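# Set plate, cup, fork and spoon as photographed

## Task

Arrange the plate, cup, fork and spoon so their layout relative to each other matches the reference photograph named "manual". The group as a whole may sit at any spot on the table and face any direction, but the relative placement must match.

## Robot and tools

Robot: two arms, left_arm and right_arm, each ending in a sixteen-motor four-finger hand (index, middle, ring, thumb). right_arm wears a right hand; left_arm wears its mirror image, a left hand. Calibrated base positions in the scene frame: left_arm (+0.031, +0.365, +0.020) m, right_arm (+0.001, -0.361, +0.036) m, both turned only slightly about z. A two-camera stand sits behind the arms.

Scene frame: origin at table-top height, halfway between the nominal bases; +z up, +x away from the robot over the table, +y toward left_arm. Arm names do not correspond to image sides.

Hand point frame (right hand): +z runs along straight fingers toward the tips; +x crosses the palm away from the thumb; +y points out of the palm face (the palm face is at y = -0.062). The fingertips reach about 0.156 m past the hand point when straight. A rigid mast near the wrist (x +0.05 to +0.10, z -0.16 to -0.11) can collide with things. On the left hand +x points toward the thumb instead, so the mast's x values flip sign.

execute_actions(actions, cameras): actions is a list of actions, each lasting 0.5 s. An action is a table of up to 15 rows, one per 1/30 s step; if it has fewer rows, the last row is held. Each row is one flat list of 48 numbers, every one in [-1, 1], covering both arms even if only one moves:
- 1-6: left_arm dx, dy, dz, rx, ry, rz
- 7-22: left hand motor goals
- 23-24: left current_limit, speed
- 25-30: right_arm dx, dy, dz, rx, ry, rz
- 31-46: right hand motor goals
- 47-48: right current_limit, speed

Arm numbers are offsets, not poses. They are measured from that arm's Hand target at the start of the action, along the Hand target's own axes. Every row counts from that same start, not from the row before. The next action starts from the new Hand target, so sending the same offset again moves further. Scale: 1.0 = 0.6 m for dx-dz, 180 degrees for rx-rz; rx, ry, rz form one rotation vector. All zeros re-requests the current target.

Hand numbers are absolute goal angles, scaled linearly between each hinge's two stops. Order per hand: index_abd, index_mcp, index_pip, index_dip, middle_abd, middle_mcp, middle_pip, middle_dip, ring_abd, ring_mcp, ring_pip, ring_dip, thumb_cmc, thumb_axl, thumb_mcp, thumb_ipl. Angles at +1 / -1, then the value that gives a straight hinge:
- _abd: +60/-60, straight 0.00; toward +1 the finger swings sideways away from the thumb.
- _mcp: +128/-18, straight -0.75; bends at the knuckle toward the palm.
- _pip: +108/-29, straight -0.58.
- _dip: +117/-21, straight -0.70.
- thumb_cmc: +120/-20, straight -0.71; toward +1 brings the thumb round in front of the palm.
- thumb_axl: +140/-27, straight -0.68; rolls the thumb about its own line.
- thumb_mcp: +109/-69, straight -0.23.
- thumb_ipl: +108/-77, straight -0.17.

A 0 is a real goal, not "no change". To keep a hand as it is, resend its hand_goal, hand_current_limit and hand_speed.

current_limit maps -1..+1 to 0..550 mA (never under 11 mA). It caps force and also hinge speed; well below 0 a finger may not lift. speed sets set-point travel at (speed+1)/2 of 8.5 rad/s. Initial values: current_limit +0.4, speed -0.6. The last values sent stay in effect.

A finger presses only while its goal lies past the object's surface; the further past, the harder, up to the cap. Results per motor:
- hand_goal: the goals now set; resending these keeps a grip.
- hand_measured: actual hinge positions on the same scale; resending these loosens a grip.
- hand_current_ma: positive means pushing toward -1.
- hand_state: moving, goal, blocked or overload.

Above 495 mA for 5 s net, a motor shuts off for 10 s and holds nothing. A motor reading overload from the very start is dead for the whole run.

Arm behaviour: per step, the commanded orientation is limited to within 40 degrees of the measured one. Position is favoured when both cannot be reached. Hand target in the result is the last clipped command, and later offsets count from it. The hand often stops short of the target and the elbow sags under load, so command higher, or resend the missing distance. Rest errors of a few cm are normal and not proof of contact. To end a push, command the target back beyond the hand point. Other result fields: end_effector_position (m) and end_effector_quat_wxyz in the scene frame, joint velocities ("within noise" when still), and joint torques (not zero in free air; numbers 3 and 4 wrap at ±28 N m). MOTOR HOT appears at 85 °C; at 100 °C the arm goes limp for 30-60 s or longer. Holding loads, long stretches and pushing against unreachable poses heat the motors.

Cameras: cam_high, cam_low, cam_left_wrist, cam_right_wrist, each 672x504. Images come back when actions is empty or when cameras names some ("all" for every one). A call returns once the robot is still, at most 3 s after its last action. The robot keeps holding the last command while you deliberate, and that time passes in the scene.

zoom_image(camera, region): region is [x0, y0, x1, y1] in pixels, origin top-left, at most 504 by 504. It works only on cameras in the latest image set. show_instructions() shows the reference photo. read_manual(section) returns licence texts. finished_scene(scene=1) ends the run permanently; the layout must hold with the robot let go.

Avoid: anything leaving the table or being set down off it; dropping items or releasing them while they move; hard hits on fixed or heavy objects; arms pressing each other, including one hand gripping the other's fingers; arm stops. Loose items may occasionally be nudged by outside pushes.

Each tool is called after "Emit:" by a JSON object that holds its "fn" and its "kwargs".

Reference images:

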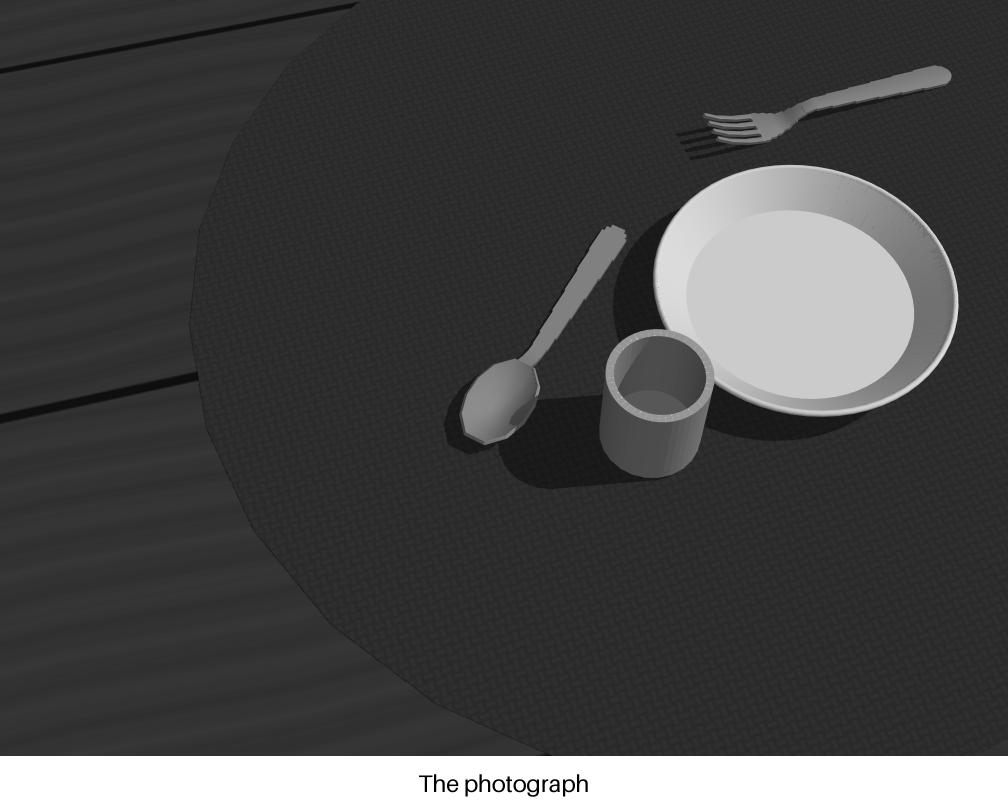

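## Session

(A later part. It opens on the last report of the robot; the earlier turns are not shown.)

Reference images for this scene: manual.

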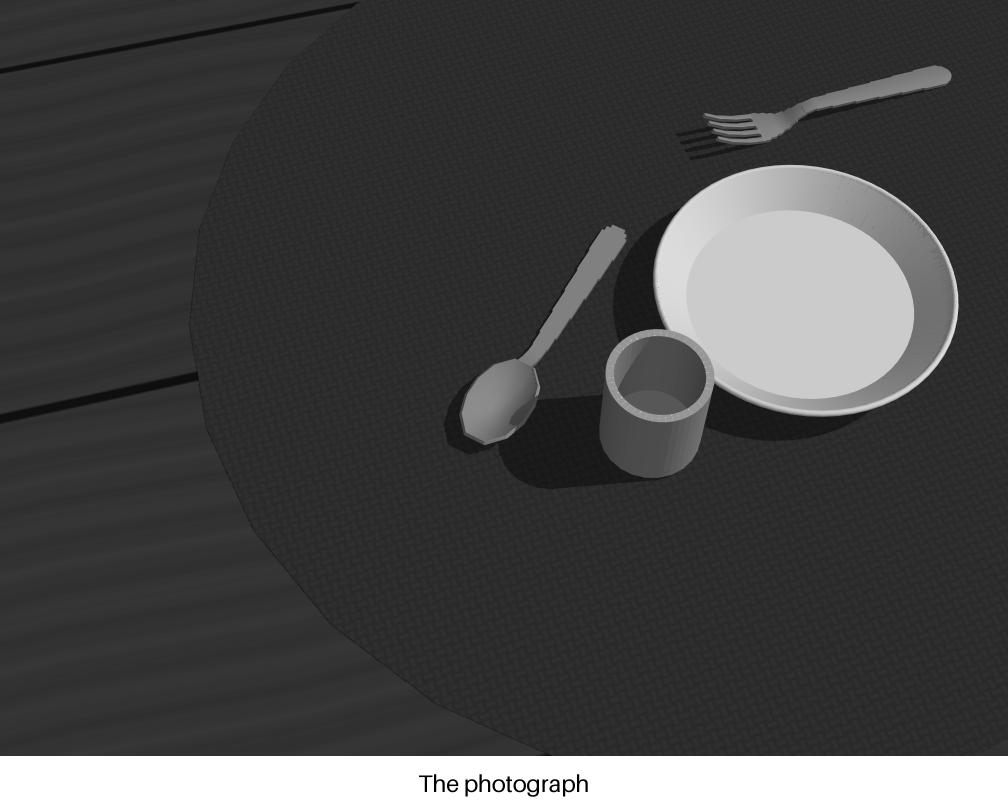

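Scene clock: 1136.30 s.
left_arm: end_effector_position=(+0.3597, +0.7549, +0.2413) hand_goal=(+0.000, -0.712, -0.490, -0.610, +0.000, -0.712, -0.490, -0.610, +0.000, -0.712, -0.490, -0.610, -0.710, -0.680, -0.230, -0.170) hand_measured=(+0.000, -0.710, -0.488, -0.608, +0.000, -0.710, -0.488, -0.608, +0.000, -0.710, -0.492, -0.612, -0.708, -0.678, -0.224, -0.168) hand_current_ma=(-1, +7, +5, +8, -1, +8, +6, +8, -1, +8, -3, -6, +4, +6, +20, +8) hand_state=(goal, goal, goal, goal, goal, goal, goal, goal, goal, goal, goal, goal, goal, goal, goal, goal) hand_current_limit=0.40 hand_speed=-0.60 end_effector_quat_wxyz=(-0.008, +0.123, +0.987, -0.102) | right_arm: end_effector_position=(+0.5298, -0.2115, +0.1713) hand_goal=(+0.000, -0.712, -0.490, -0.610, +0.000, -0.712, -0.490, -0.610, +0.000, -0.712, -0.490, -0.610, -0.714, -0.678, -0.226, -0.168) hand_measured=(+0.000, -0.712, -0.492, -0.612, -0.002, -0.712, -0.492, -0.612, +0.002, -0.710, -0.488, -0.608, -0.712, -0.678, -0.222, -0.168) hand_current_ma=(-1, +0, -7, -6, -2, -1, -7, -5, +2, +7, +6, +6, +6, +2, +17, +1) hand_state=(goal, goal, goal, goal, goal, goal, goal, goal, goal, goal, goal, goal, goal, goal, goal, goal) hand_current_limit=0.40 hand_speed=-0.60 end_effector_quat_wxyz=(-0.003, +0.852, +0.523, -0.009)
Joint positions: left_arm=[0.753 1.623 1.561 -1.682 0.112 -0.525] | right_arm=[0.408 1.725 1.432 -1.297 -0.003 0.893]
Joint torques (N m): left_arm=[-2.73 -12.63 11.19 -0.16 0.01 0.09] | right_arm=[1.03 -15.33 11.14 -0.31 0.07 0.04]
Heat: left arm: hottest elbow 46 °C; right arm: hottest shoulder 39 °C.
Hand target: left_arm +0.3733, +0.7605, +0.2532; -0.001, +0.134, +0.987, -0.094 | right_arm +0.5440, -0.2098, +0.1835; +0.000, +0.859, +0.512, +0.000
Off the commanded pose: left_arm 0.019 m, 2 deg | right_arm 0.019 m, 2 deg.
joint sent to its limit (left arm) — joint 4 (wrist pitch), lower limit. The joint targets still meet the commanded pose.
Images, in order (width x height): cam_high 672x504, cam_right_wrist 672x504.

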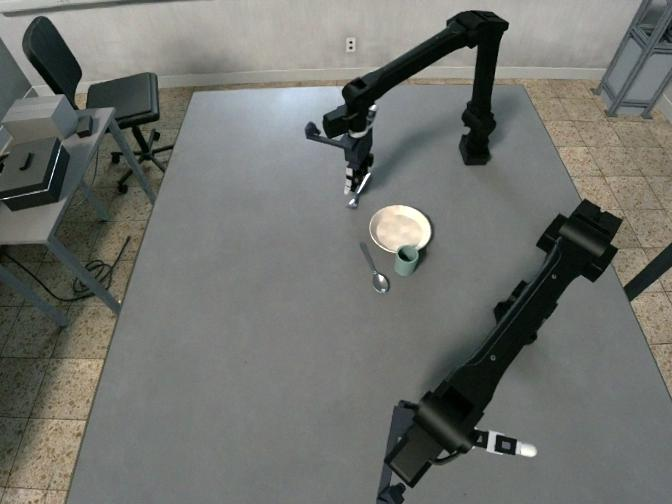

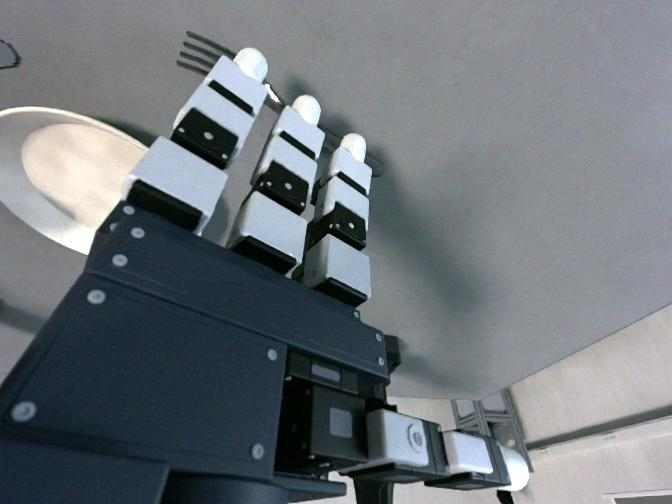

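Emit:
{"fn": "show_instructions", "kwargs": {}}

Reference images for this scene: manual.

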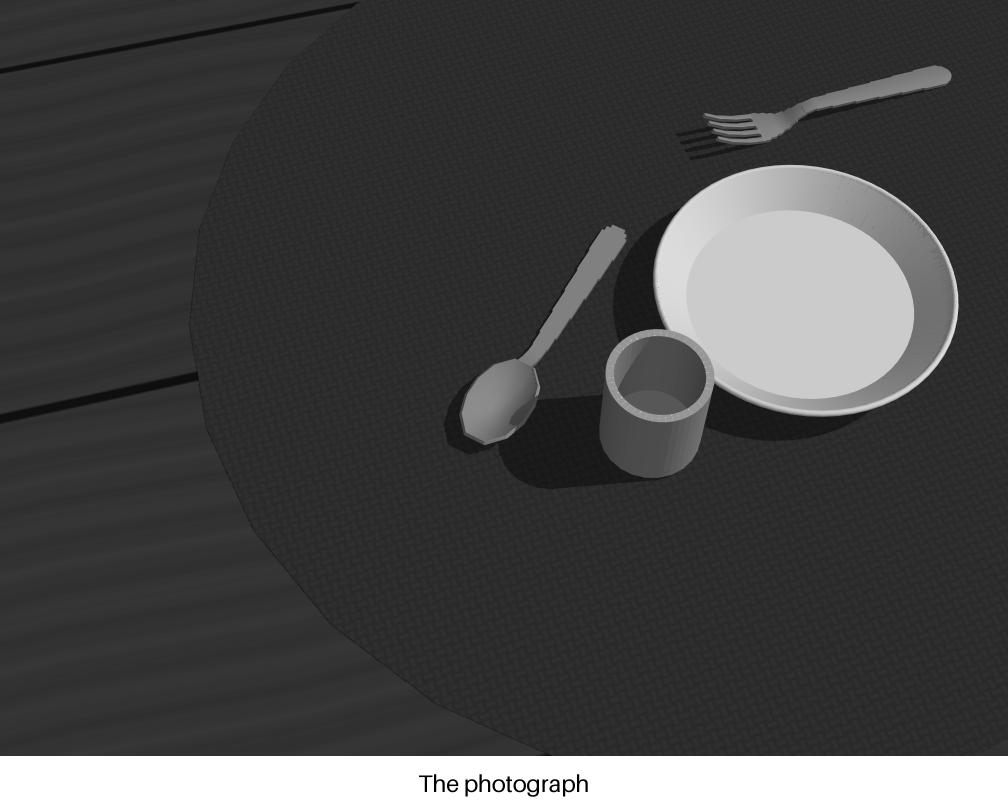

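Emit:
{"fn": "execute_actions", "kwargs": {"actions": [[[0,0,0,0,0,0,0,-0.712,-0.489,-0.609,0,-0.712,-0.489,-0.609,0,-0.712,-0.489,-0.609,-0.71,-0.68,-0.23,-0.17,0.4,-0.6, 0,0,0,0,0,0, 0,-0.48,-0.21,-0.48,0,-0.48,-0.21,-0.48,0,-0.48,-0.21,-0.48,-0.714,-0.678,-0.226,-0.168,0.4,-0.6]],[[0,0,0,0,0,0,0,-0.712,-0.489,-0.609,0,-0.712,-0.489,-0.609,0,-0.712,-0.489,-0.609,-0.71,-0.68,-0.23,-0.17,0.4,-0.6, -0.0835,-0.1538,0.0667,0,0,-0.0278, 0,-0.48,-0.21,-0.48,0,-0.48,-0.21,-0.48,0,-0.48,-0.21,-0.48,-0.714,-0.678,-0.226,-0.168,0.4,-0.6]]], "cameras": ["cam_high","cam_right_wrist"]}}

Emit:
{"fn": "zoom_image", "kwargs": {"camera": "cam_high", "region": [330, 150, 390, 210]}}

Scene clock: 1203.10 s.
left_arm: end_effector_position=(+0.3597, +0.7549, +0.2413) hand_goal=(+0.000, -0.712, -0.490, -0.610, +0.000, -0.712, -0.490, -0.610, +0.000, -0.712, -0.490, -0.610, -0.710, -0.680, -0.230, -0.170) hand_measured=(+0.000, -0.710, -0.488, -0.608, +0.000, -0.710, -0.488, -0.608, +0.000, -0.710, -0.492, -0.612, -0.708, -0.678, -0.224, -0.168) hand_current_ma=(-1, +7, +5, +8, -1, +8, +6, +8, -1, +8, -3, -6, +4, +6, +20, +8) hand_state=(goal, goal, goal, goal, goal, goal, goal, goal, goal, goal, goal, goal, goal, goal, goal, goal) hand_current_limit=0.40 hand_speed=-0.60 end_effector_quat_wxyz=(-0.008, +0.123, +0.987, -0.102) | right_arm: end_effector_position=(+0.4364, -0.2133, +0.1327) hand_goal=(+0.000, -0.480, -0.210, -0.480, +0.000, -0.480, -0.210, -0.480, +0.000, -0.480, -0.210, -0.480, -0.714, -0.678, -0.226, -0.168) hand_measured=(+0.000, -0.484, -0.214, -0.484, +0.000, -0.482, -0.214, -0.482, -0.002, -0.480, -0.208, -0.478, -0.712, -0.678, -0.222, -0.168) hand_current_ma=(-1, -10, -10, -9, -1, -8, -10, -8, -3, +0, +3, +5, +5, +2, +17, +1) hand_state=(goal, goal, goal, goal, goal, goal, goal, goal, goal, goal, goal, goal, goal, goal, goal, goal) hand_current_limit=0.40 hand_speed=-0.60 end_effector_quat_wxyz=(-0.003, +0.834, +0.552, -0.017)
Joint positions: left_arm=[0.753 1.623 1.561 -1.682 0.112 -0.525] | right_arm=[0.489 1.55 1.104 -1.159 -0.004 0.905]
Joint torques (N m): left_arm=[-1.9 -13.74 11.19 -0.16 -0.09 0.04] | right_arm=[1.85 -14.21 7.38 0.36 0.19 0.11]
Heat: left arm: hottest elbow 47 °C; right arm: hottest elbow 41 °C.
Hand target: left_arm +0.3733, +0.7605, +0.2532; -0.001, +0.134, +0.987, -0.094 | right_arm +0.4390, -0.2099, +0.1436; +0.000, +0.836, +0.549, +0.000
Off the commanded pose: left_arm 0.019 m, 2 deg | right_arm 0.012 m, 2 deg.
joint sent to its limit (left arm) — joint 4 (wrist pitch), lower limit. The joint targets still meet the commanded pose.
Images, in order (width x height): cam_high 672x504, cam_right_wrist 672x504.

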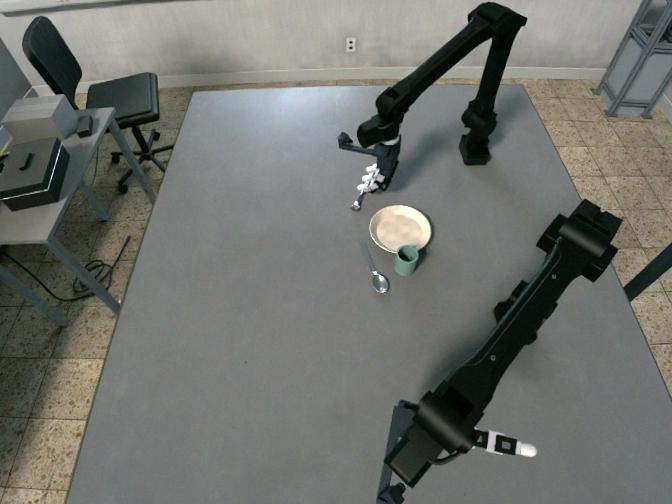

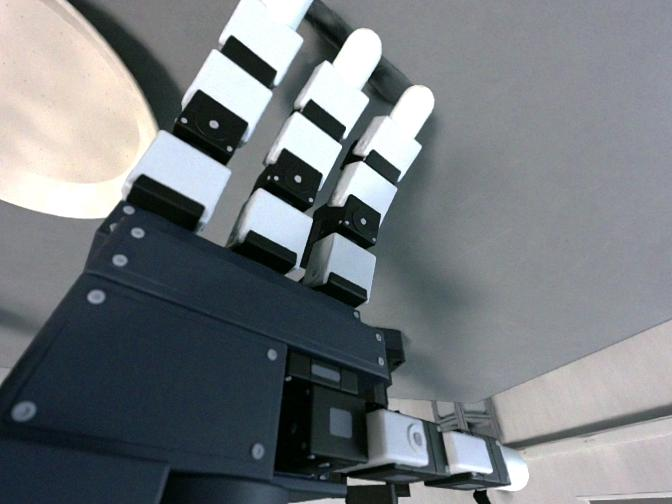

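Scaled by 8.400 from the camera's 672x504 image, which has a finer 960x720 frame.

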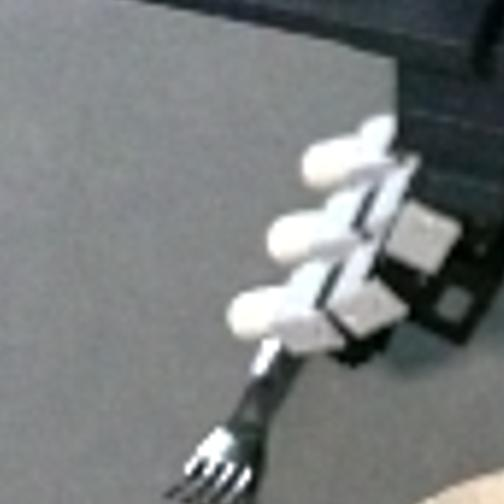

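Emit:
{"fn": "execute_actions", "kwargs": {"actions": [[[0,0,0,0,0,0,0,-0.712,-0.489,-0.609,0,-0.712,-0.489,-0.609,0,-0.712,-0.489,-0.609,-0.71,-0.68,-0.23,-0.17,0.4,-0.6, 0,0,0.06,0,0,0, 0,-0.48,-0.21,-0.48,0,-0.48,-0.21,-0.48,0,-0.48,-0.21,-0.48,-0.714,-0.678,-0.226,-0.168,0.4,-0.6]]], "cameras": ["cam_high","cam_right_wrist"]}}

Emit:
{"fn": "zoom_image", "kwargs": {"camera": "cam_high", "region": [330, 150, 390, 210]}}

Scene clock: 1209.63 s.
left_arm: end_effector_position=(+0.3597, +0.7549, +0.2413) hand_goal=(+0.000, -0.712, -0.490, -0.610, +0.000, -0.712, -0.490, -0.610, +0.000, -0.712, -0.490, -0.610, -0.710, -0.680, -0.230, -0.170) hand_measured=(+0.000, -0.710, -0.488, -0.608, +0.000, -0.710, -0.488, -0.608, +0.000, -0.710, -0.492, -0.612, -0.708, -0.678, -0.224, -0.168) hand_current_ma=(-1, +7, +5, +8, -1, +8, +6, +8, -1, +8, -3, -6, +4, +6, +20, +8) hand_state=(goal, goal, goal, goal, goal, goal, goal, goal, goal, goal, goal, goal, goal, goal, goal, goal) hand_current_limit=0.40 hand_speed=-0.60 end_effector_quat_wxyz=(-0.008, +0.123, +0.987, -0.102) | right_arm: end_effector_position=(+0.4379, -0.2128, +0.1132) hand_goal=(+0.000, -0.480, -0.210, -0.480, +0.000, -0.480, -0.210, -0.480, +0.000, -0.480, -0.210, -0.480, -0.714, -0.678, -0.226, -0.168) hand_measured=(+0.000, -0.484, -0.214, -0.484, +0.000, -0.482, -0.214, -0.482, +0.000, -0.478, -0.208, -0.476, -0.712, -0.678, -0.222, -0.168) hand_current_ma=(-1, -10, -10, -9, -1, -8, -10, -8, -1, +5, +6, +8, +5, +2, +17, +1) hand_state=(goal, goal, goal, goal, goal, goal, goal, goal, goal, goal, goal, goal, goal, goal, goal, goal) hand_current_limit=0.40 hand_speed=-0.60 end_effector_quat_wxyz=(-0.001, +0.834, +0.552, +0.002)
Joint positions: left_arm=[0.753 1.623 1.561 -1.682 0.112 -0.525] | right_arm=[0.489 1.557 1.052 -1.061 -0.002 0.906]
Joint torques (N m): left_arm=[-2.67 -14.04 11.25 -0.18 -0.03 0.01] | right_arm=[1.73 -10.58 7.2 0.31 0.15 0.09]
Heat: left arm: hottest elbow 47 °C; right arm: hottest elbow 41 °C.
Hand target: left_arm +0.3733, +0.7605, +0.2532; -0.001, +0.134, +0.987, -0.094 | right_arm +0.4390, -0.2099, +0.1076; +0.000, +0.836, +0.549, +0.000
Off the commanded pose: left_arm 0.019 m, 2 deg | right_arm 0.006 m, 1 deg.
joint sent to its limit (left arm) — joint 4 (wrist pitch), lower limit. The joint targets still meet the commanded pose.
Images, in order (width x height): cam_high 672x504, cam_right_wrist 672x504.

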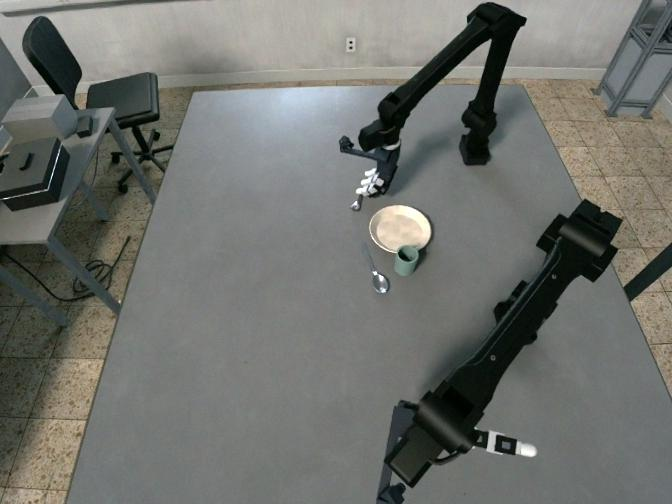

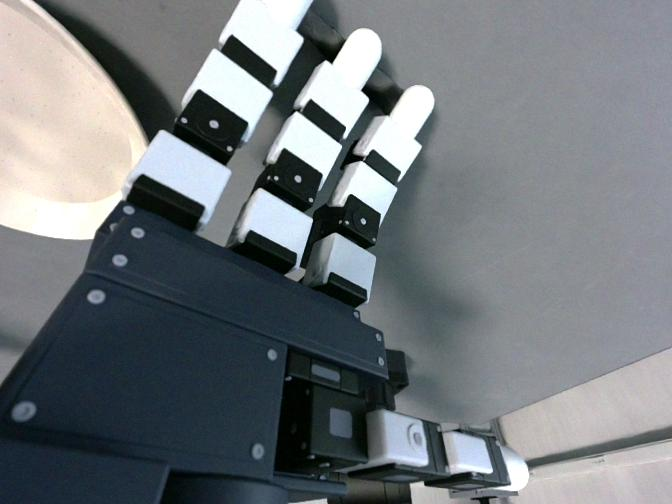

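Scaled by 8.400 from the camera's 672x504 image, which has a finer 960x720 frame.

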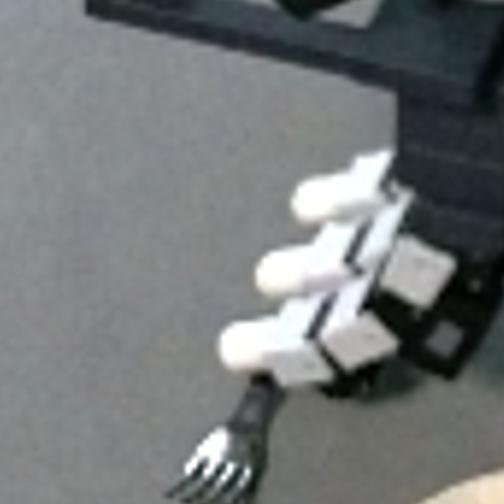

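Emit:
{"fn": "zoom_image", "kwargs": {"camera": "cam_right_wrist", "region": [260, 0, 460, 150]}}

Scaled by 2.520 from the camera's 672x504 image, which has a finer 960x720 frame.

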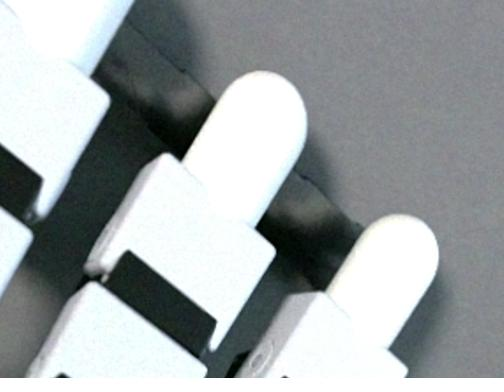

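Emit:
{"fn": "execute_actions", "kwargs": {"actions": [[[0,0,0,0,0,0,0,-0.712,-0.489,-0.609,0,-0.712,-0.489,-0.609,0,-0.712,-0.489,-0.609,-0.71,-0.68,-0.23,-0.17,0.4,-0.6, 0,-0.0133,0.005,0,0,0, 0,-0.48,-0.21,-0.48,0,-0.48,-0.21,-0.48,0,-0.48,-0.21,-0.48,-0.714,-0.678,-0.226,-0.168,0.4,-0.6]]], "cameras": ["cam_high","cam_right_wrist"]}}

Emit:
{"fn": "zoom_image", "kwargs": {"camera": "cam_right_wrist", "region": [260, 0, 460, 150]}}

Scene clock: 1223.50 s.
left_arm: end_effector_position=(+0.3597, +0.7549, +0.2413) hand_goal=(+0.000, -0.712, -0.490, -0.610, +0.000, -0.712, -0.490, -0.610, +0.000, -0.712, -0.490, -0.610, -0.710, -0.680, -0.230, -0.170) hand_measured=(+0.000, -0.710, -0.488, -0.608, +0.000, -0.710, -0.488, -0.608, +0.000, -0.710, -0.492, -0.612, -0.708, -0.678, -0.224, -0.168) hand_current_ma=(-1, +7, +5, +8, -1, +8, +6, +8, -1, +8, -3, -6, +4, +6, +20, +8) hand_state=(goal, goal, goal, goal, goal, goal, goal, goal, goal, goal, goal, goal, goal, goal, goal, goal) hand_current_limit=0.40 hand_speed=-0.60 end_effector_quat_wxyz=(-0.008, +0.123, +0.987, -0.102) | right_arm: end_effector_position=(+0.4346, -0.2107, +0.1098) hand_goal=(+0.000, -0.480, -0.210, -0.480, +0.000, -0.480, -0.210, -0.480, +0.000, -0.480, -0.210, -0.480, -0.714, -0.678, -0.226, -0.168) hand_measured=(+0.000, -0.484, -0.214, -0.484, +0.000, -0.480, -0.212, -0.482, +0.000, -0.466, -0.200, -0.476, -0.712, -0.678, -0.222, -0.168) hand_current_ma=(-1, -10, -10, -9, -1, -1, -2, -3, +1, +49, +30, +11, +5, +2, +17, +1) hand_state=(goal, goal, goal, goal, goal, goal, goal, goal, goal, goal, goal, goal, goal, goal, goal, goal) hand_current_limit=0.40 hand_speed=-0.60 end_effector_quat_wxyz=(+0.000, +0.835, +0.550, +0.003)
Joint positions: left_arm=[0.753 1.623 1.561 -1.682 0.112 -0.525] | right_arm=[0.499 1.557 1.041 -1.048 0 0.921]
Joint torques (N m): left_arm=[-2.73 -13.86 11.03 -0.09 -0.07 0.06] | right_arm=[1.96 -11.63 6.64 0.25 0.1 0.1]
Heat: left arm: hottest elbow 48 °C; right arm: hottest elbow 39 °C.
Hand target: left_arm +0.3733, +0.7605, +0.2532; -0.001, +0.134, +0.987, -0.094 | right_arm +0.4317, -0.2067, +0.1046; +0.000, +0.836, +0.549, +0.000
Off the commanded pose: left_arm 0.019 m, 2 deg | right_arm 0.007 m, 0 deg.
joint sent to its limit (left arm) — joint 4 (wrist pitch), lower limit. The joint targets still meet the commanded pose.
Images, in order (width x height): cam_high 672x504, cam_right_wrist 672x504.

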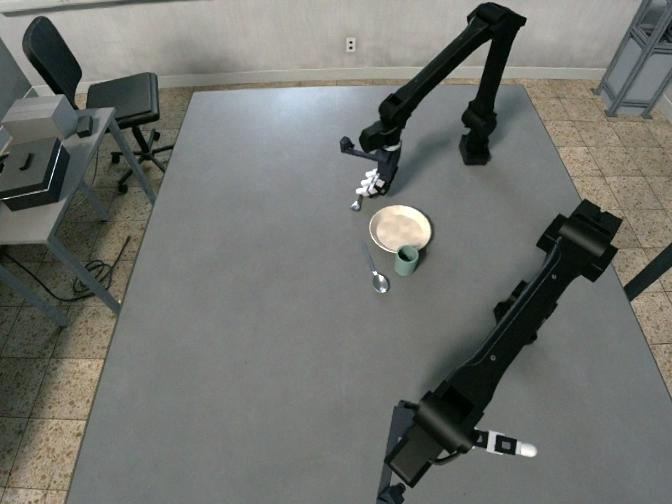

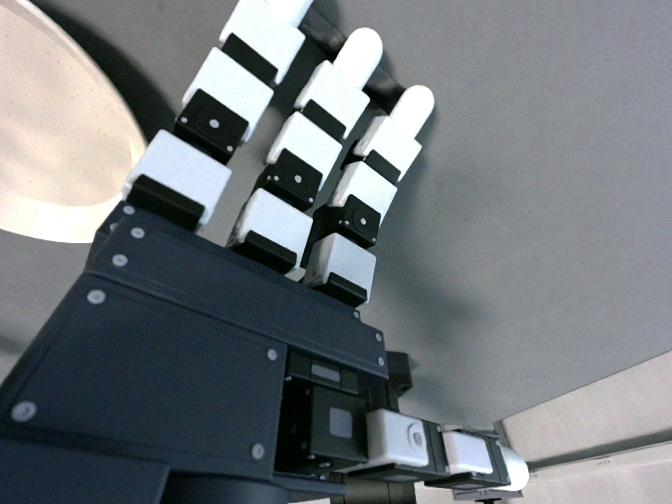

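Scaled by 2.520 from the camera's 672x504 image, which has a finer 960x720 frame.

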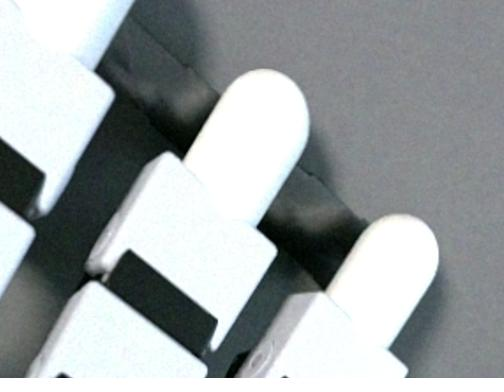

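Emit:
{"fn": "execute_actions", "kwargs": {"actions": [[[0,0,0,0,0,0,0,-0.712,-0.489,-0.609,0,-0.712,-0.489,-0.609,0,-0.712,-0.489,-0.609,-0.71,-0.68,-0.23,-0.17,0.4,-0.6, 0,-0.0067,0.015,0,0,0, 0,-0.48,-0.21,-0.48,0,-0.48,-0.21,-0.48,0,-0.48,-0.21,-0.48,-0.714,-0.678,-0.226,-0.168,0.4,-0.6]]], "cameras": ["cam_high","cam_right_wrist"]}}

Emit:
{"fn": "zoom_image", "kwargs": {"camera": "cam_high", "region": [330, 150, 390, 210]}}

Scene clock: 1228.37 s.
left_arm: end_effector_position=(+0.3597, +0.7549, +0.2413) hand_goal=(+0.000, -0.712, -0.490, -0.610, +0.000, -0.712, -0.490, -0.610, +0.000, -0.712, -0.490, -0.610, -0.710, -0.680, -0.230, -0.170) hand_measured=(+0.000, -0.710, -0.488, -0.608, +0.000, -0.710, -0.488, -0.608, +0.000, -0.710, -0.492, -0.612, -0.708, -0.678, -0.224, -0.168) hand_current_ma=(-1, +7, +5, +8, -1, +8, +6, +8, -1, +8, -3, -6, +4, +6, +20, +8) hand_state=(goal, goal, goal, goal, goal, goal, goal, goal, goal, goal, goal, goal, goal, goal, goal, goal) hand_current_limit=0.40 hand_speed=-0.60 end_effector_quat_wxyz=(-0.008, +0.123, +0.987, -0.102) | right_arm: end_effector_position=(+0.4319, -0.2089, +0.1058) hand_goal=(+0.000, -0.480, -0.210, -0.480, +0.000, -0.480, -0.210, -0.480, +0.000, -0.480, -0.210, -0.480, -0.714, -0.678, -0.226, -0.168) hand_measured=(+0.000, -0.484, -0.214, -0.484, -0.008, -0.468, -0.198, -0.476, -0.008, -0.450, -0.186, -0.470, -0.712, -0.678, -0.222, -0.168) hand_current_ma=(-1, -10, -10, -9, -18, +43, +35, +14, -18, +111, +80, +32, +5, +2, +17, +1) hand_state=(goal, goal, goal, goal, goal, goal, goal, goal, goal, blocked, blocked, goal, goal, goal, goal, goal) hand_current_limit=0.40 hand_speed=-0.60 end_effector_quat_wxyz=(+0.002, +0.837, +0.548, +0.006)
Joint positions: left_arm=[0.753 1.623 1.561 -1.682 0.112 -0.525] | right_arm=[0.508 1.557 1.027 -1.028 0.004 0.934]
Joint torques (N m): left_arm=[-2.32 -13.45 11.25 -0.16 0.01 -0.1] | right_arm=[1.96 -10.75 6.04 0.62 -0.07 0.06]
Heat: left arm: hottest elbow 48 °C; right arm: hottest elbow 39 °C.
Hand target: left_arm +0.3733, +0.7605, +0.2532; -0.001, +0.134, +0.987, -0.094 | right_arm +0.4281, -0.2051, +0.0956; +0.000, +0.836, +0.549, +0.000
Off the commanded pose: left_arm 0.019 m, 2 deg | right_arm 0.012 m, 1 deg.
joint sent to its limit (left arm) — joint 4 (wrist pitch), lower limit. The joint targets still meet the commanded pose.
Images, in order (width x height): cam_high 672x504, cam_right_wrist 672x504.

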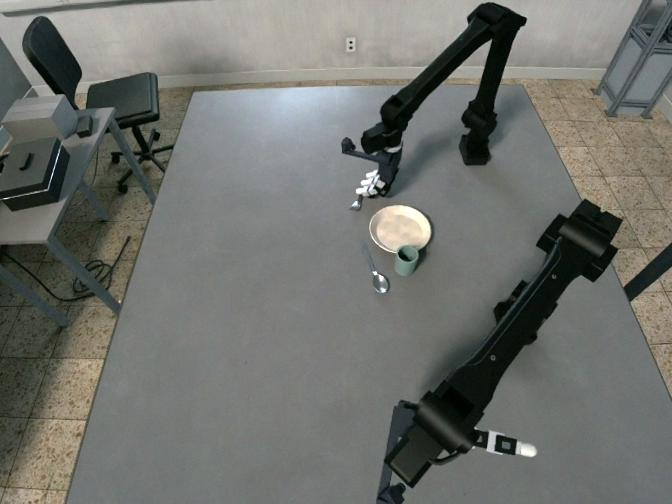

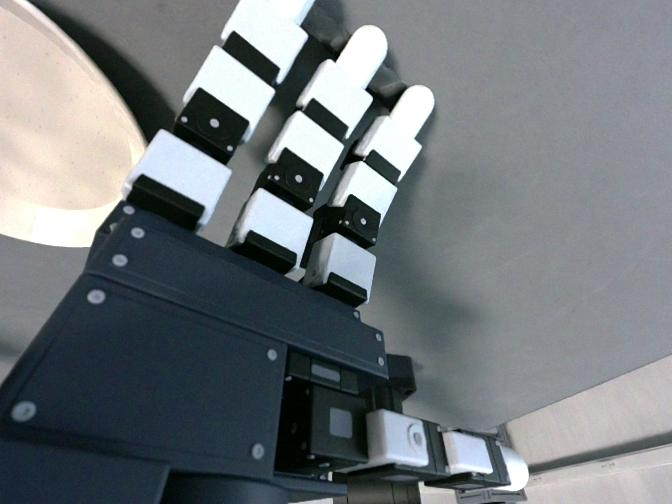

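Scaled by 8.400 from the camera's 672x504 image, which has a finer 960x720 frame.

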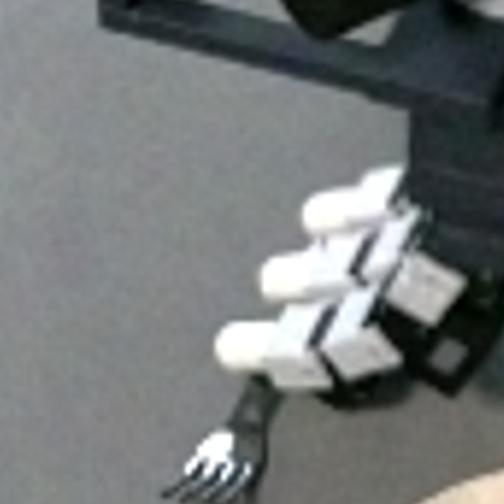

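Emit:
{"fn": "execute_actions", "kwargs": {"actions": [[[0,0,0,0,0,0,0,-0.712,-0.489,-0.609,0,-0.712,-0.489,-0.609,0,-0.712,-0.489,-0.609,-0.71,-0.68,-0.23,-0.17,0.4,-0.6, 0.018,-0.0297,0.003,0,0,0, 0,-0.48,-0.21,-0.48,0,-0.48,-0.21,-0.48,0,-0.48,-0.21,-0.48,-0.714,-0.678,-0.226,-0.168,0.4,-0.6]],[[0,0,0,0,0,0,0,-0.712,-0.489,-0.609,0,-0.712,-0.489,-0.609,0,-0.712,-0.489,-0.609,-0.71,-0.68,-0.23,-0.17,0.4,-0.6, 0.018,-0.0297,0.003,0,0,0, 0,-0.48,-0.21,-0.48,0,-0.48,-0.21,-0.48,0,-0.48,-0.21,-0.48,-0.714,-0.678,-0.226,-0.168,0.4,-0.6]]], "cameras": ["cam_high","cam_right_wrist"]}}

Emit:
{"fn": "zoom_image", "kwargs": {"camera": "cam_high", "region": [330, 150, 390, 210]}}

Scene clock: 1234.07 s.
left_arm: end_effector_position=(+0.3597, +0.7549, +0.2413) hand_goal=(+0.000, -0.712, -0.490, -0.610, +0.000, -0.712, -0.490, -0.610, +0.000, -0.712, -0.490, -0.610, -0.710, -0.680, -0.230, -0.170) hand_measured=(+0.000, -0.710, -0.488, -0.608, +0.000, -0.710, -0.488, -0.608, +0.000, -0.710, -0.492, -0.612, -0.708, -0.678, -0.224, -0.168) hand_current_ma=(-1, +7, +5, +8, -1, +8, +6, +8, -1, +8, -3, -6, +4, +6, +20, +8) hand_state=(goal, goal, goal, goal, goal, goal, goal, goal, goal, goal, goal, goal, goal, goal, goal, goal) hand_current_limit=0.40 hand_speed=-0.60 end_effector_quat_wxyz=(-0.008, +0.123, +0.987, -0.102) | right_arm: end_effector_position=(+0.4120, -0.1756, +0.1044) hand_goal=(+0.000, -0.480, -0.210, -0.480, +0.000, -0.480, -0.210, -0.480, +0.000, -0.480, -0.210, -0.480, -0.714, -0.678, -0.226, -0.168) hand_measured=(+0.000, -0.482, -0.212, -0.482, -0.008, -0.460, -0.194, -0.474, -0.008, -0.442, -0.186, -0.470, -0.712, -0.678, -0.222, -0.168) hand_current_ma=(-1, -4, -3, -3, -23, +74, +51, +20, -23, +151, +85, +34, +5, +2, +17, +1) hand_state=(goal, goal, goal, goal, goal, blocked, goal, goal, goal, blocked, blocked, goal, goal, goal, goal, goal) hand_current_limit=0.40 hand_speed=-0.60 end_effector_quat_wxyz=(+0.007, +0.837, +0.547, +0.012)
Joint positions: left_arm=[0.753 1.623 1.561 -1.682 0.112 -0.525] | right_arm=[0.605 1.557 1.019 -1.009 0.014 1.033]
Joint torques (N m): left_arm=[-2.73 -14.51 11.29 -0.16 -0.05 -0.01] | right_arm=[2.02 -10.64 6.08 0.25 -0.37 0.08]
Heat: left arm: hottest elbow 48 °C; right arm: hottest elbow 39 °C.
Hand target: left_arm +0.3733, +0.7605, +0.2532; -0.001, +0.134, +0.987, -0.094 | right_arm +0.4039, -0.1711, +0.0920; +0.000, +0.836, +0.549, +0.000
Off the commanded pose: left_arm 0.019 m, 2 deg | right_arm 0.015 m, 2 deg.
joint sent to its limit (left arm) — joint 4 (wrist pitch), lower limit. The joint targets still meet the commanded pose.
Images, in order (width x height): cam_high 672x504, cam_right_wrist 672x504.

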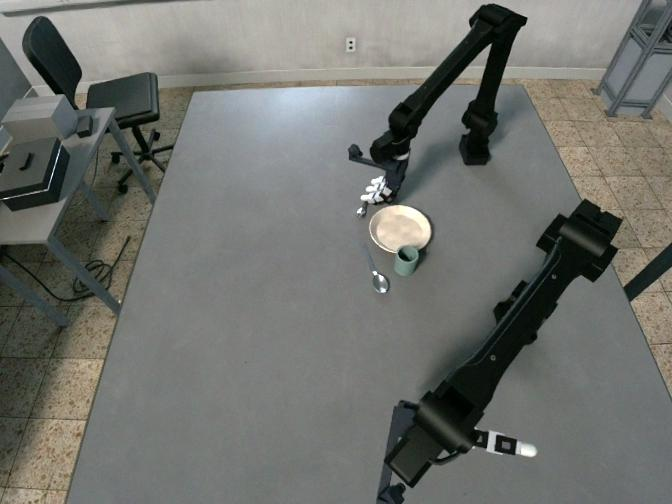

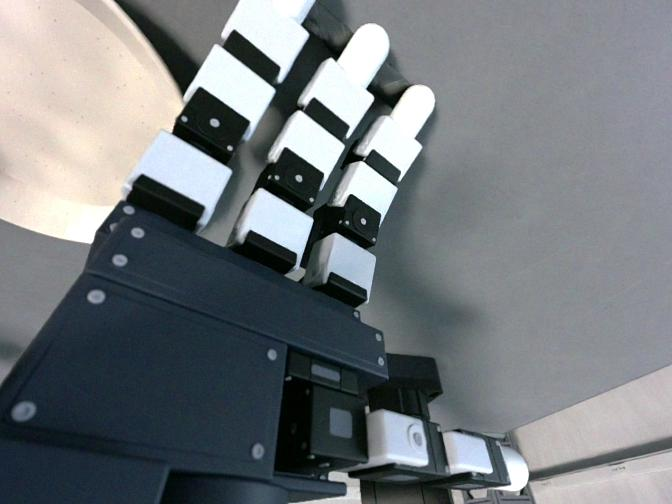

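Scaled by 8.400 from the camera's 672x504 image, which has a finer 960x720 frame.

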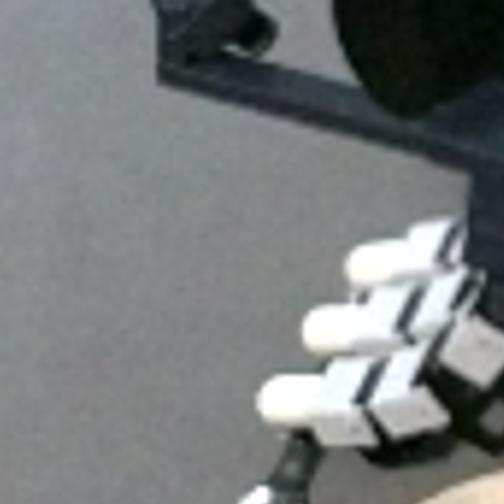

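Emit:
{"fn": "zoom_image", "kwargs": {"camera": "cam_high", "region": [330, 170, 390, 230]}}

Scaled by 8.400 from the camera's 672x504 image, which has a finer 960x720 frame.

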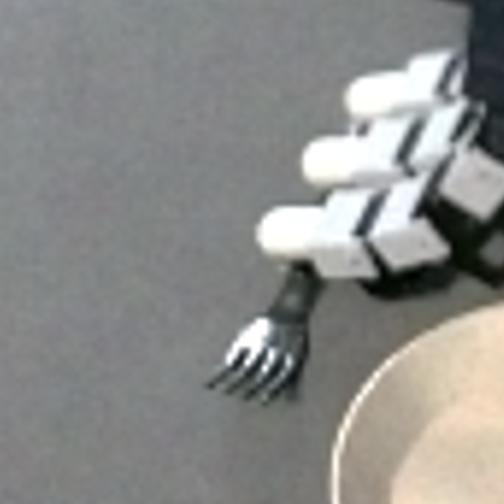

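Emit:
{"fn": "execute_actions", "kwargs": {"actions": [[[0,0,0,0,0,0,0,-0.712,-0.489,-0.609,0,-0.712,-0.489,-0.609,0,-0.712,-0.489,-0.609,-0.71,-0.68,-0.23,-0.17,0.4,-0.6, 0,0,-0.08,0,0,0, 0,-0.48,-0.21,-0.48,0,-0.48,-0.21,-0.48,0,-0.48,-0.21,-0.48,-0.714,-0.678,-0.226,-0.168,0.4,-0.6]],[[0,0,0,0,0,0,0,-0.712,-0.489,-0.609,0,-0.712,-0.489,-0.609,0,-0.712,-0.489,-0.609,-0.71,-0.68,-0.23,-0.17,0.4,-0.6, -0.12,-0.15,-0.03,0,0,0, 0,-0.48,-0.21,-0.48,0,-0.48,-0.21,-0.48,0,-0.48,-0.21,-0.48,-0.714,-0.678,-0.226,-0.168,0.4,-0.6]]], "cameras": ["cam_high","cam_right_wrist"]}}

Emit:
{"fn": "zoom_image", "kwargs": {"camera": "cam_high", "region": [330, 165, 390, 225]}}

Emit:
{"fn": "zoom_image", "kwargs": {"camera": "cam_high", "region": [340, 190, 440, 290]}}

Scene clock: 1243.37 s.
left_arm: end_effector_position=(+0.3597, +0.7549, +0.2413) hand_goal=(+0.000, -0.712, -0.490, -0.610, +0.000, -0.712, -0.490, -0.610, +0.000, -0.712, -0.490, -0.610, -0.710, -0.680, -0.230, -0.170) hand_measured=(+0.000, -0.710, -0.488, -0.608, +0.000, -0.710, -0.488, -0.608, +0.000, -0.710, -0.492, -0.612, -0.708, -0.678, -0.224, -0.168) hand_current_ma=(-1, +7, +5, +8, -1, +8, +6, +8, -1, +8, -3, -6, +4, +6, +20, +8) hand_state=(goal, goal, goal, goal, goal, goal, goal, goal, goal, goal, goal, goal, goal, goal, goal, goal) hand_current_limit=0.40 hand_speed=-0.60 end_effector_quat_wxyz=(-0.008, +0.123, +0.987, -0.102) | right_arm: end_effector_position=(+0.2937, -0.2045, +0.1510) hand_goal=(+0.000, -0.480, -0.210, -0.480, +0.000, -0.480, -0.210, -0.480, +0.000, -0.480, -0.210, -0.480, -0.714, -0.678, -0.226, -0.168) hand_measured=(+0.000, -0.482, -0.212, -0.482, +0.000, -0.482, -0.210, -0.478, +0.002, -0.482, -0.210, -0.478, -0.712, -0.678, -0.222, -0.168) hand_current_ma=(+0, -7, -3, -3, -2, -6, +1, +6, +2, -8, +1, +5, +4, +2, +17, +1) hand_state=(goal, goal, goal, goal, goal, goal, goal, goal, goal, goal, goal, goal, goal, goal, goal, goal) hand_current_limit=0.40 hand_speed=-0.60 end_effector_quat_wxyz=(-0.001, +0.835, +0.551, -0.007)
Joint positions: left_arm=[0.753 1.623 1.561 -1.682 0.112 -0.525] | right_arm=[0.742 1.227 0.833 -1.189 -0.004 1.162]
Joint torques (N m): left_arm=[-2.49 -14.68 11.3 -0.23 -0.04 0] | right_arm=[2.14 -8 8.12 -0.24 0.16 0.08]
Heat: left arm: hottest elbow 48 °C; right arm: hottest elbow 38 °C.
Hand target: left_arm +0.3733, +0.7605, +0.2532; -0.001, +0.134, +0.987, -0.094 | right_arm +0.2928, -0.2013, +0.1581; +0.000, +0.836, +0.549, +0.000
Off the commanded pose: left_arm 0.019 m, 2 deg | right_arm 0.008 m, 1 deg.
joint sent to its limit (left arm) — joint 4 (wrist pitch), lower limit. The joint targets still meet the commanded pose.
Images, in order (width x height): cam_high 672x504, cam_right_wrist 672x504.

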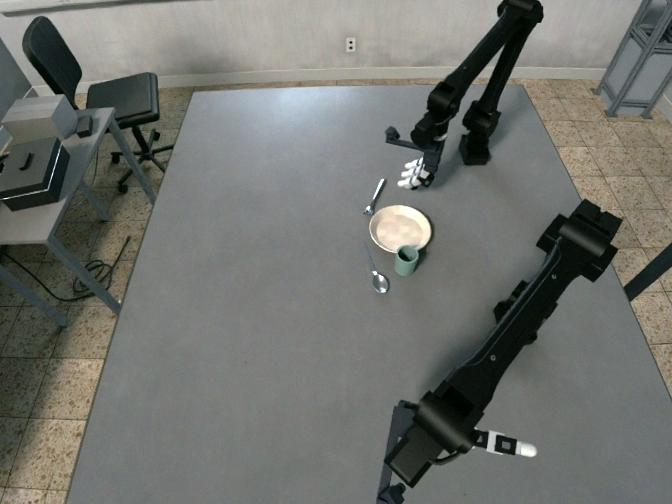

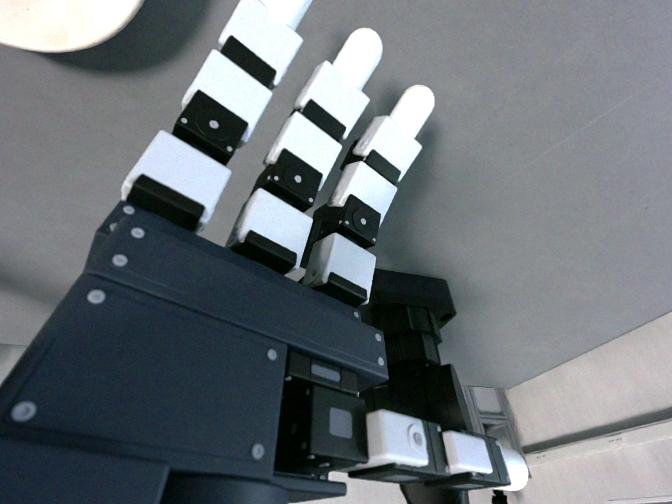

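Scaled by 8.400 from the camera's 672x504 image, which has a finer 960x720 frame.

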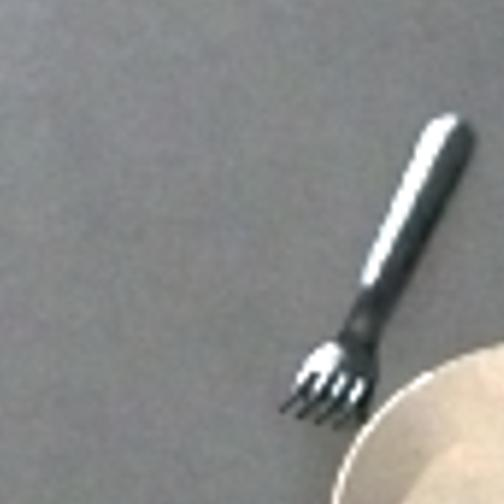

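Scaled by 5.040 from the camera's 672x504 image, which has a finer 960x720 frame.

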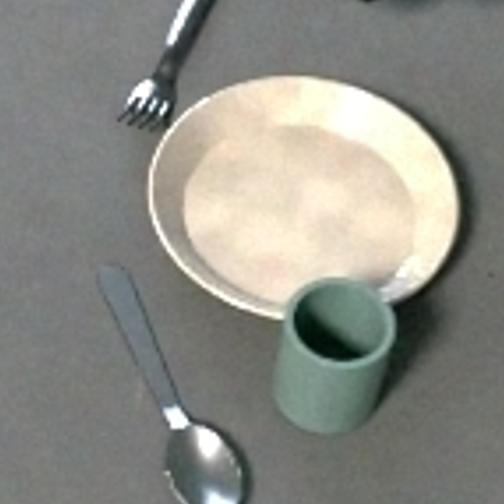

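Emit:
{"fn": "execute_actions", "kwargs": {"actions": [[[0,0,0,0,0,0,0,-0.712,-0.489,-0.609,0,-0.712,-0.489,-0.609,0,-0.712,-0.489,-0.609,-0.71,-0.68,-0.23,-0.17,0.4,-0.6, 0.0902,0.1183,0.0383,0,0,-0.0167, 0,-0.48,-0.21,-0.48,0,-0.48,-0.21,-0.48,0,-0.48,-0.21,-0.48,-0.714,-0.678,-0.226,-0.168,0.4,-0.6]]], "cameras": ["cam_high","cam_right_wrist"]}}

Emit:
{"fn": "zoom_image", "kwargs": {"camera": "cam_right_wrist", "region": [260, 0, 460, 150]}}

Emit:
{"fn": "zoom_image", "kwargs": {"camera": "cam_high", "region": [340, 165, 400, 225]}}

Scene clock: 1254.17 s.
left_arm: end_effector_position=(+0.3597, +0.7549, +0.2413) hand_goal=(+0.000, -0.712, -0.490, -0.610, +0.000, -0.712, -0.490, -0.610, +0.000, -0.712, -0.490, -0.610, -0.710, -0.680, -0.230, -0.170) hand_measured=(+0.000, -0.710, -0.488, -0.608, +0.000, -0.710, -0.488, -0.608, +0.000, -0.710, -0.492, -0.612, -0.708, -0.678, -0.224, -0.168) hand_current_ma=(-1, +7, +5, +8, -1, +8, +6, +8, -1, +8, -3, -6, +4, +6, +20, +8) hand_state=(goal, goal, goal, goal, goal, goal, goal, goal, goal, goal, goal, goal, goal, goal, goal, goal) hand_current_limit=0.40 hand_speed=-0.60 end_effector_quat_wxyz=(-0.008, +0.123, +0.987, -0.102) | right_arm: end_effector_position=(+0.3621, -0.1905, +0.1245) hand_goal=(+0.000, -0.480, -0.210, -0.480, +0.000, -0.480, -0.210, -0.480, +0.000, -0.480, -0.210, -0.480, -0.714, -0.678, -0.226, -0.168) hand_measured=(+0.000, -0.484, -0.212, -0.482, +0.000, -0.482, -0.210, -0.478, +0.002, -0.484, -0.210, -0.478, -0.714, -0.678, -0.222, -0.168) hand_current_ma=(+0, -9, -3, -3, -2, -7, +1, +6, +2, -9, +1, +5, +2, +2, +17, +1) hand_state=(goal, goal, goal, goal, goal, goal, goal, goal, goal, goal, goal, goal, goal, goal, goal, goal) hand_current_limit=0.40 hand_speed=-0.60 end_effector_quat_wxyz=(+0.003, +0.823, +0.567, -0.019)
Joint positions: left_arm=[0.753 1.623 1.561 -1.682 0.112 -0.525] | right_arm=[0.643 1.432 0.947 -1.123 0.003 1.022]
Joint torques (N m): left_arm=[-3.72 -14.51 11.04 -0.27 -0.09 -0.07] | right_arm=[0.56 -9.7 10.21 0.16 -0.01 -0.19]
Heat: left arm: hottest elbow 48 °C; right arm: hottest elbow 38 °C.
Hand target: left_arm +0.3733, +0.7605, +0.2532; -0.001, +0.134, +0.987, -0.094 | right_arm +0.3794, -0.1798, +0.1351; +0.000, +0.821, +0.570, +0.000
Off the commanded pose: left_arm 0.019 m, 2 deg | right_arm 0.023 m, 2 deg.
joint sent to its limit (left arm) — joint 4 (wrist pitch), lower limit. The joint targets still meet the commanded pose.
Images, in order (width x height): cam_high 672x504, cam_right_wrist 672x504.

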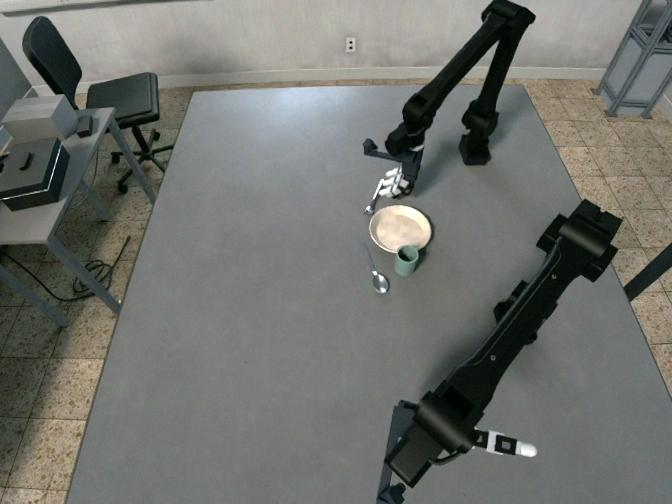

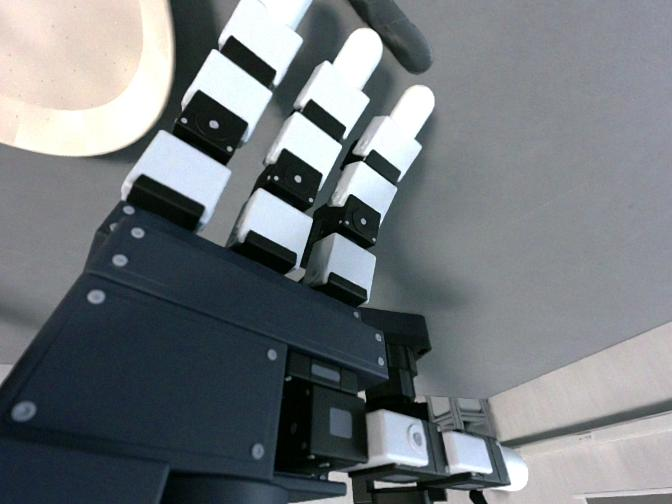

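Scaled by 2.520 from the camera's 672x504 image, which has a finer 960x720 frame.

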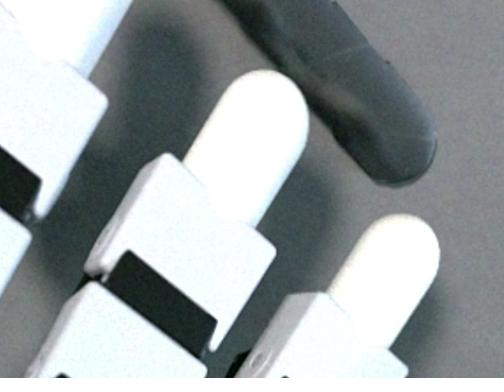

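Scaled by 8.400 from the camera's 672x504 image, which has a finer 960x720 frame.

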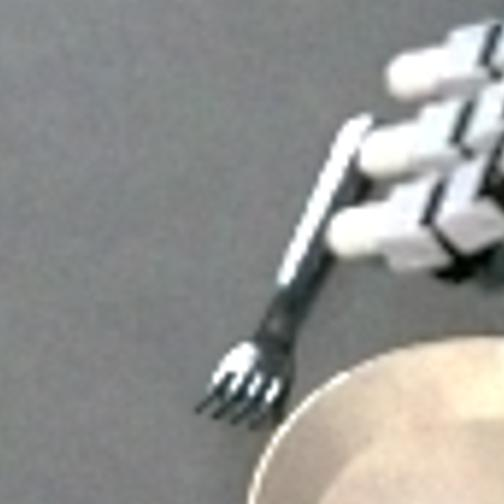

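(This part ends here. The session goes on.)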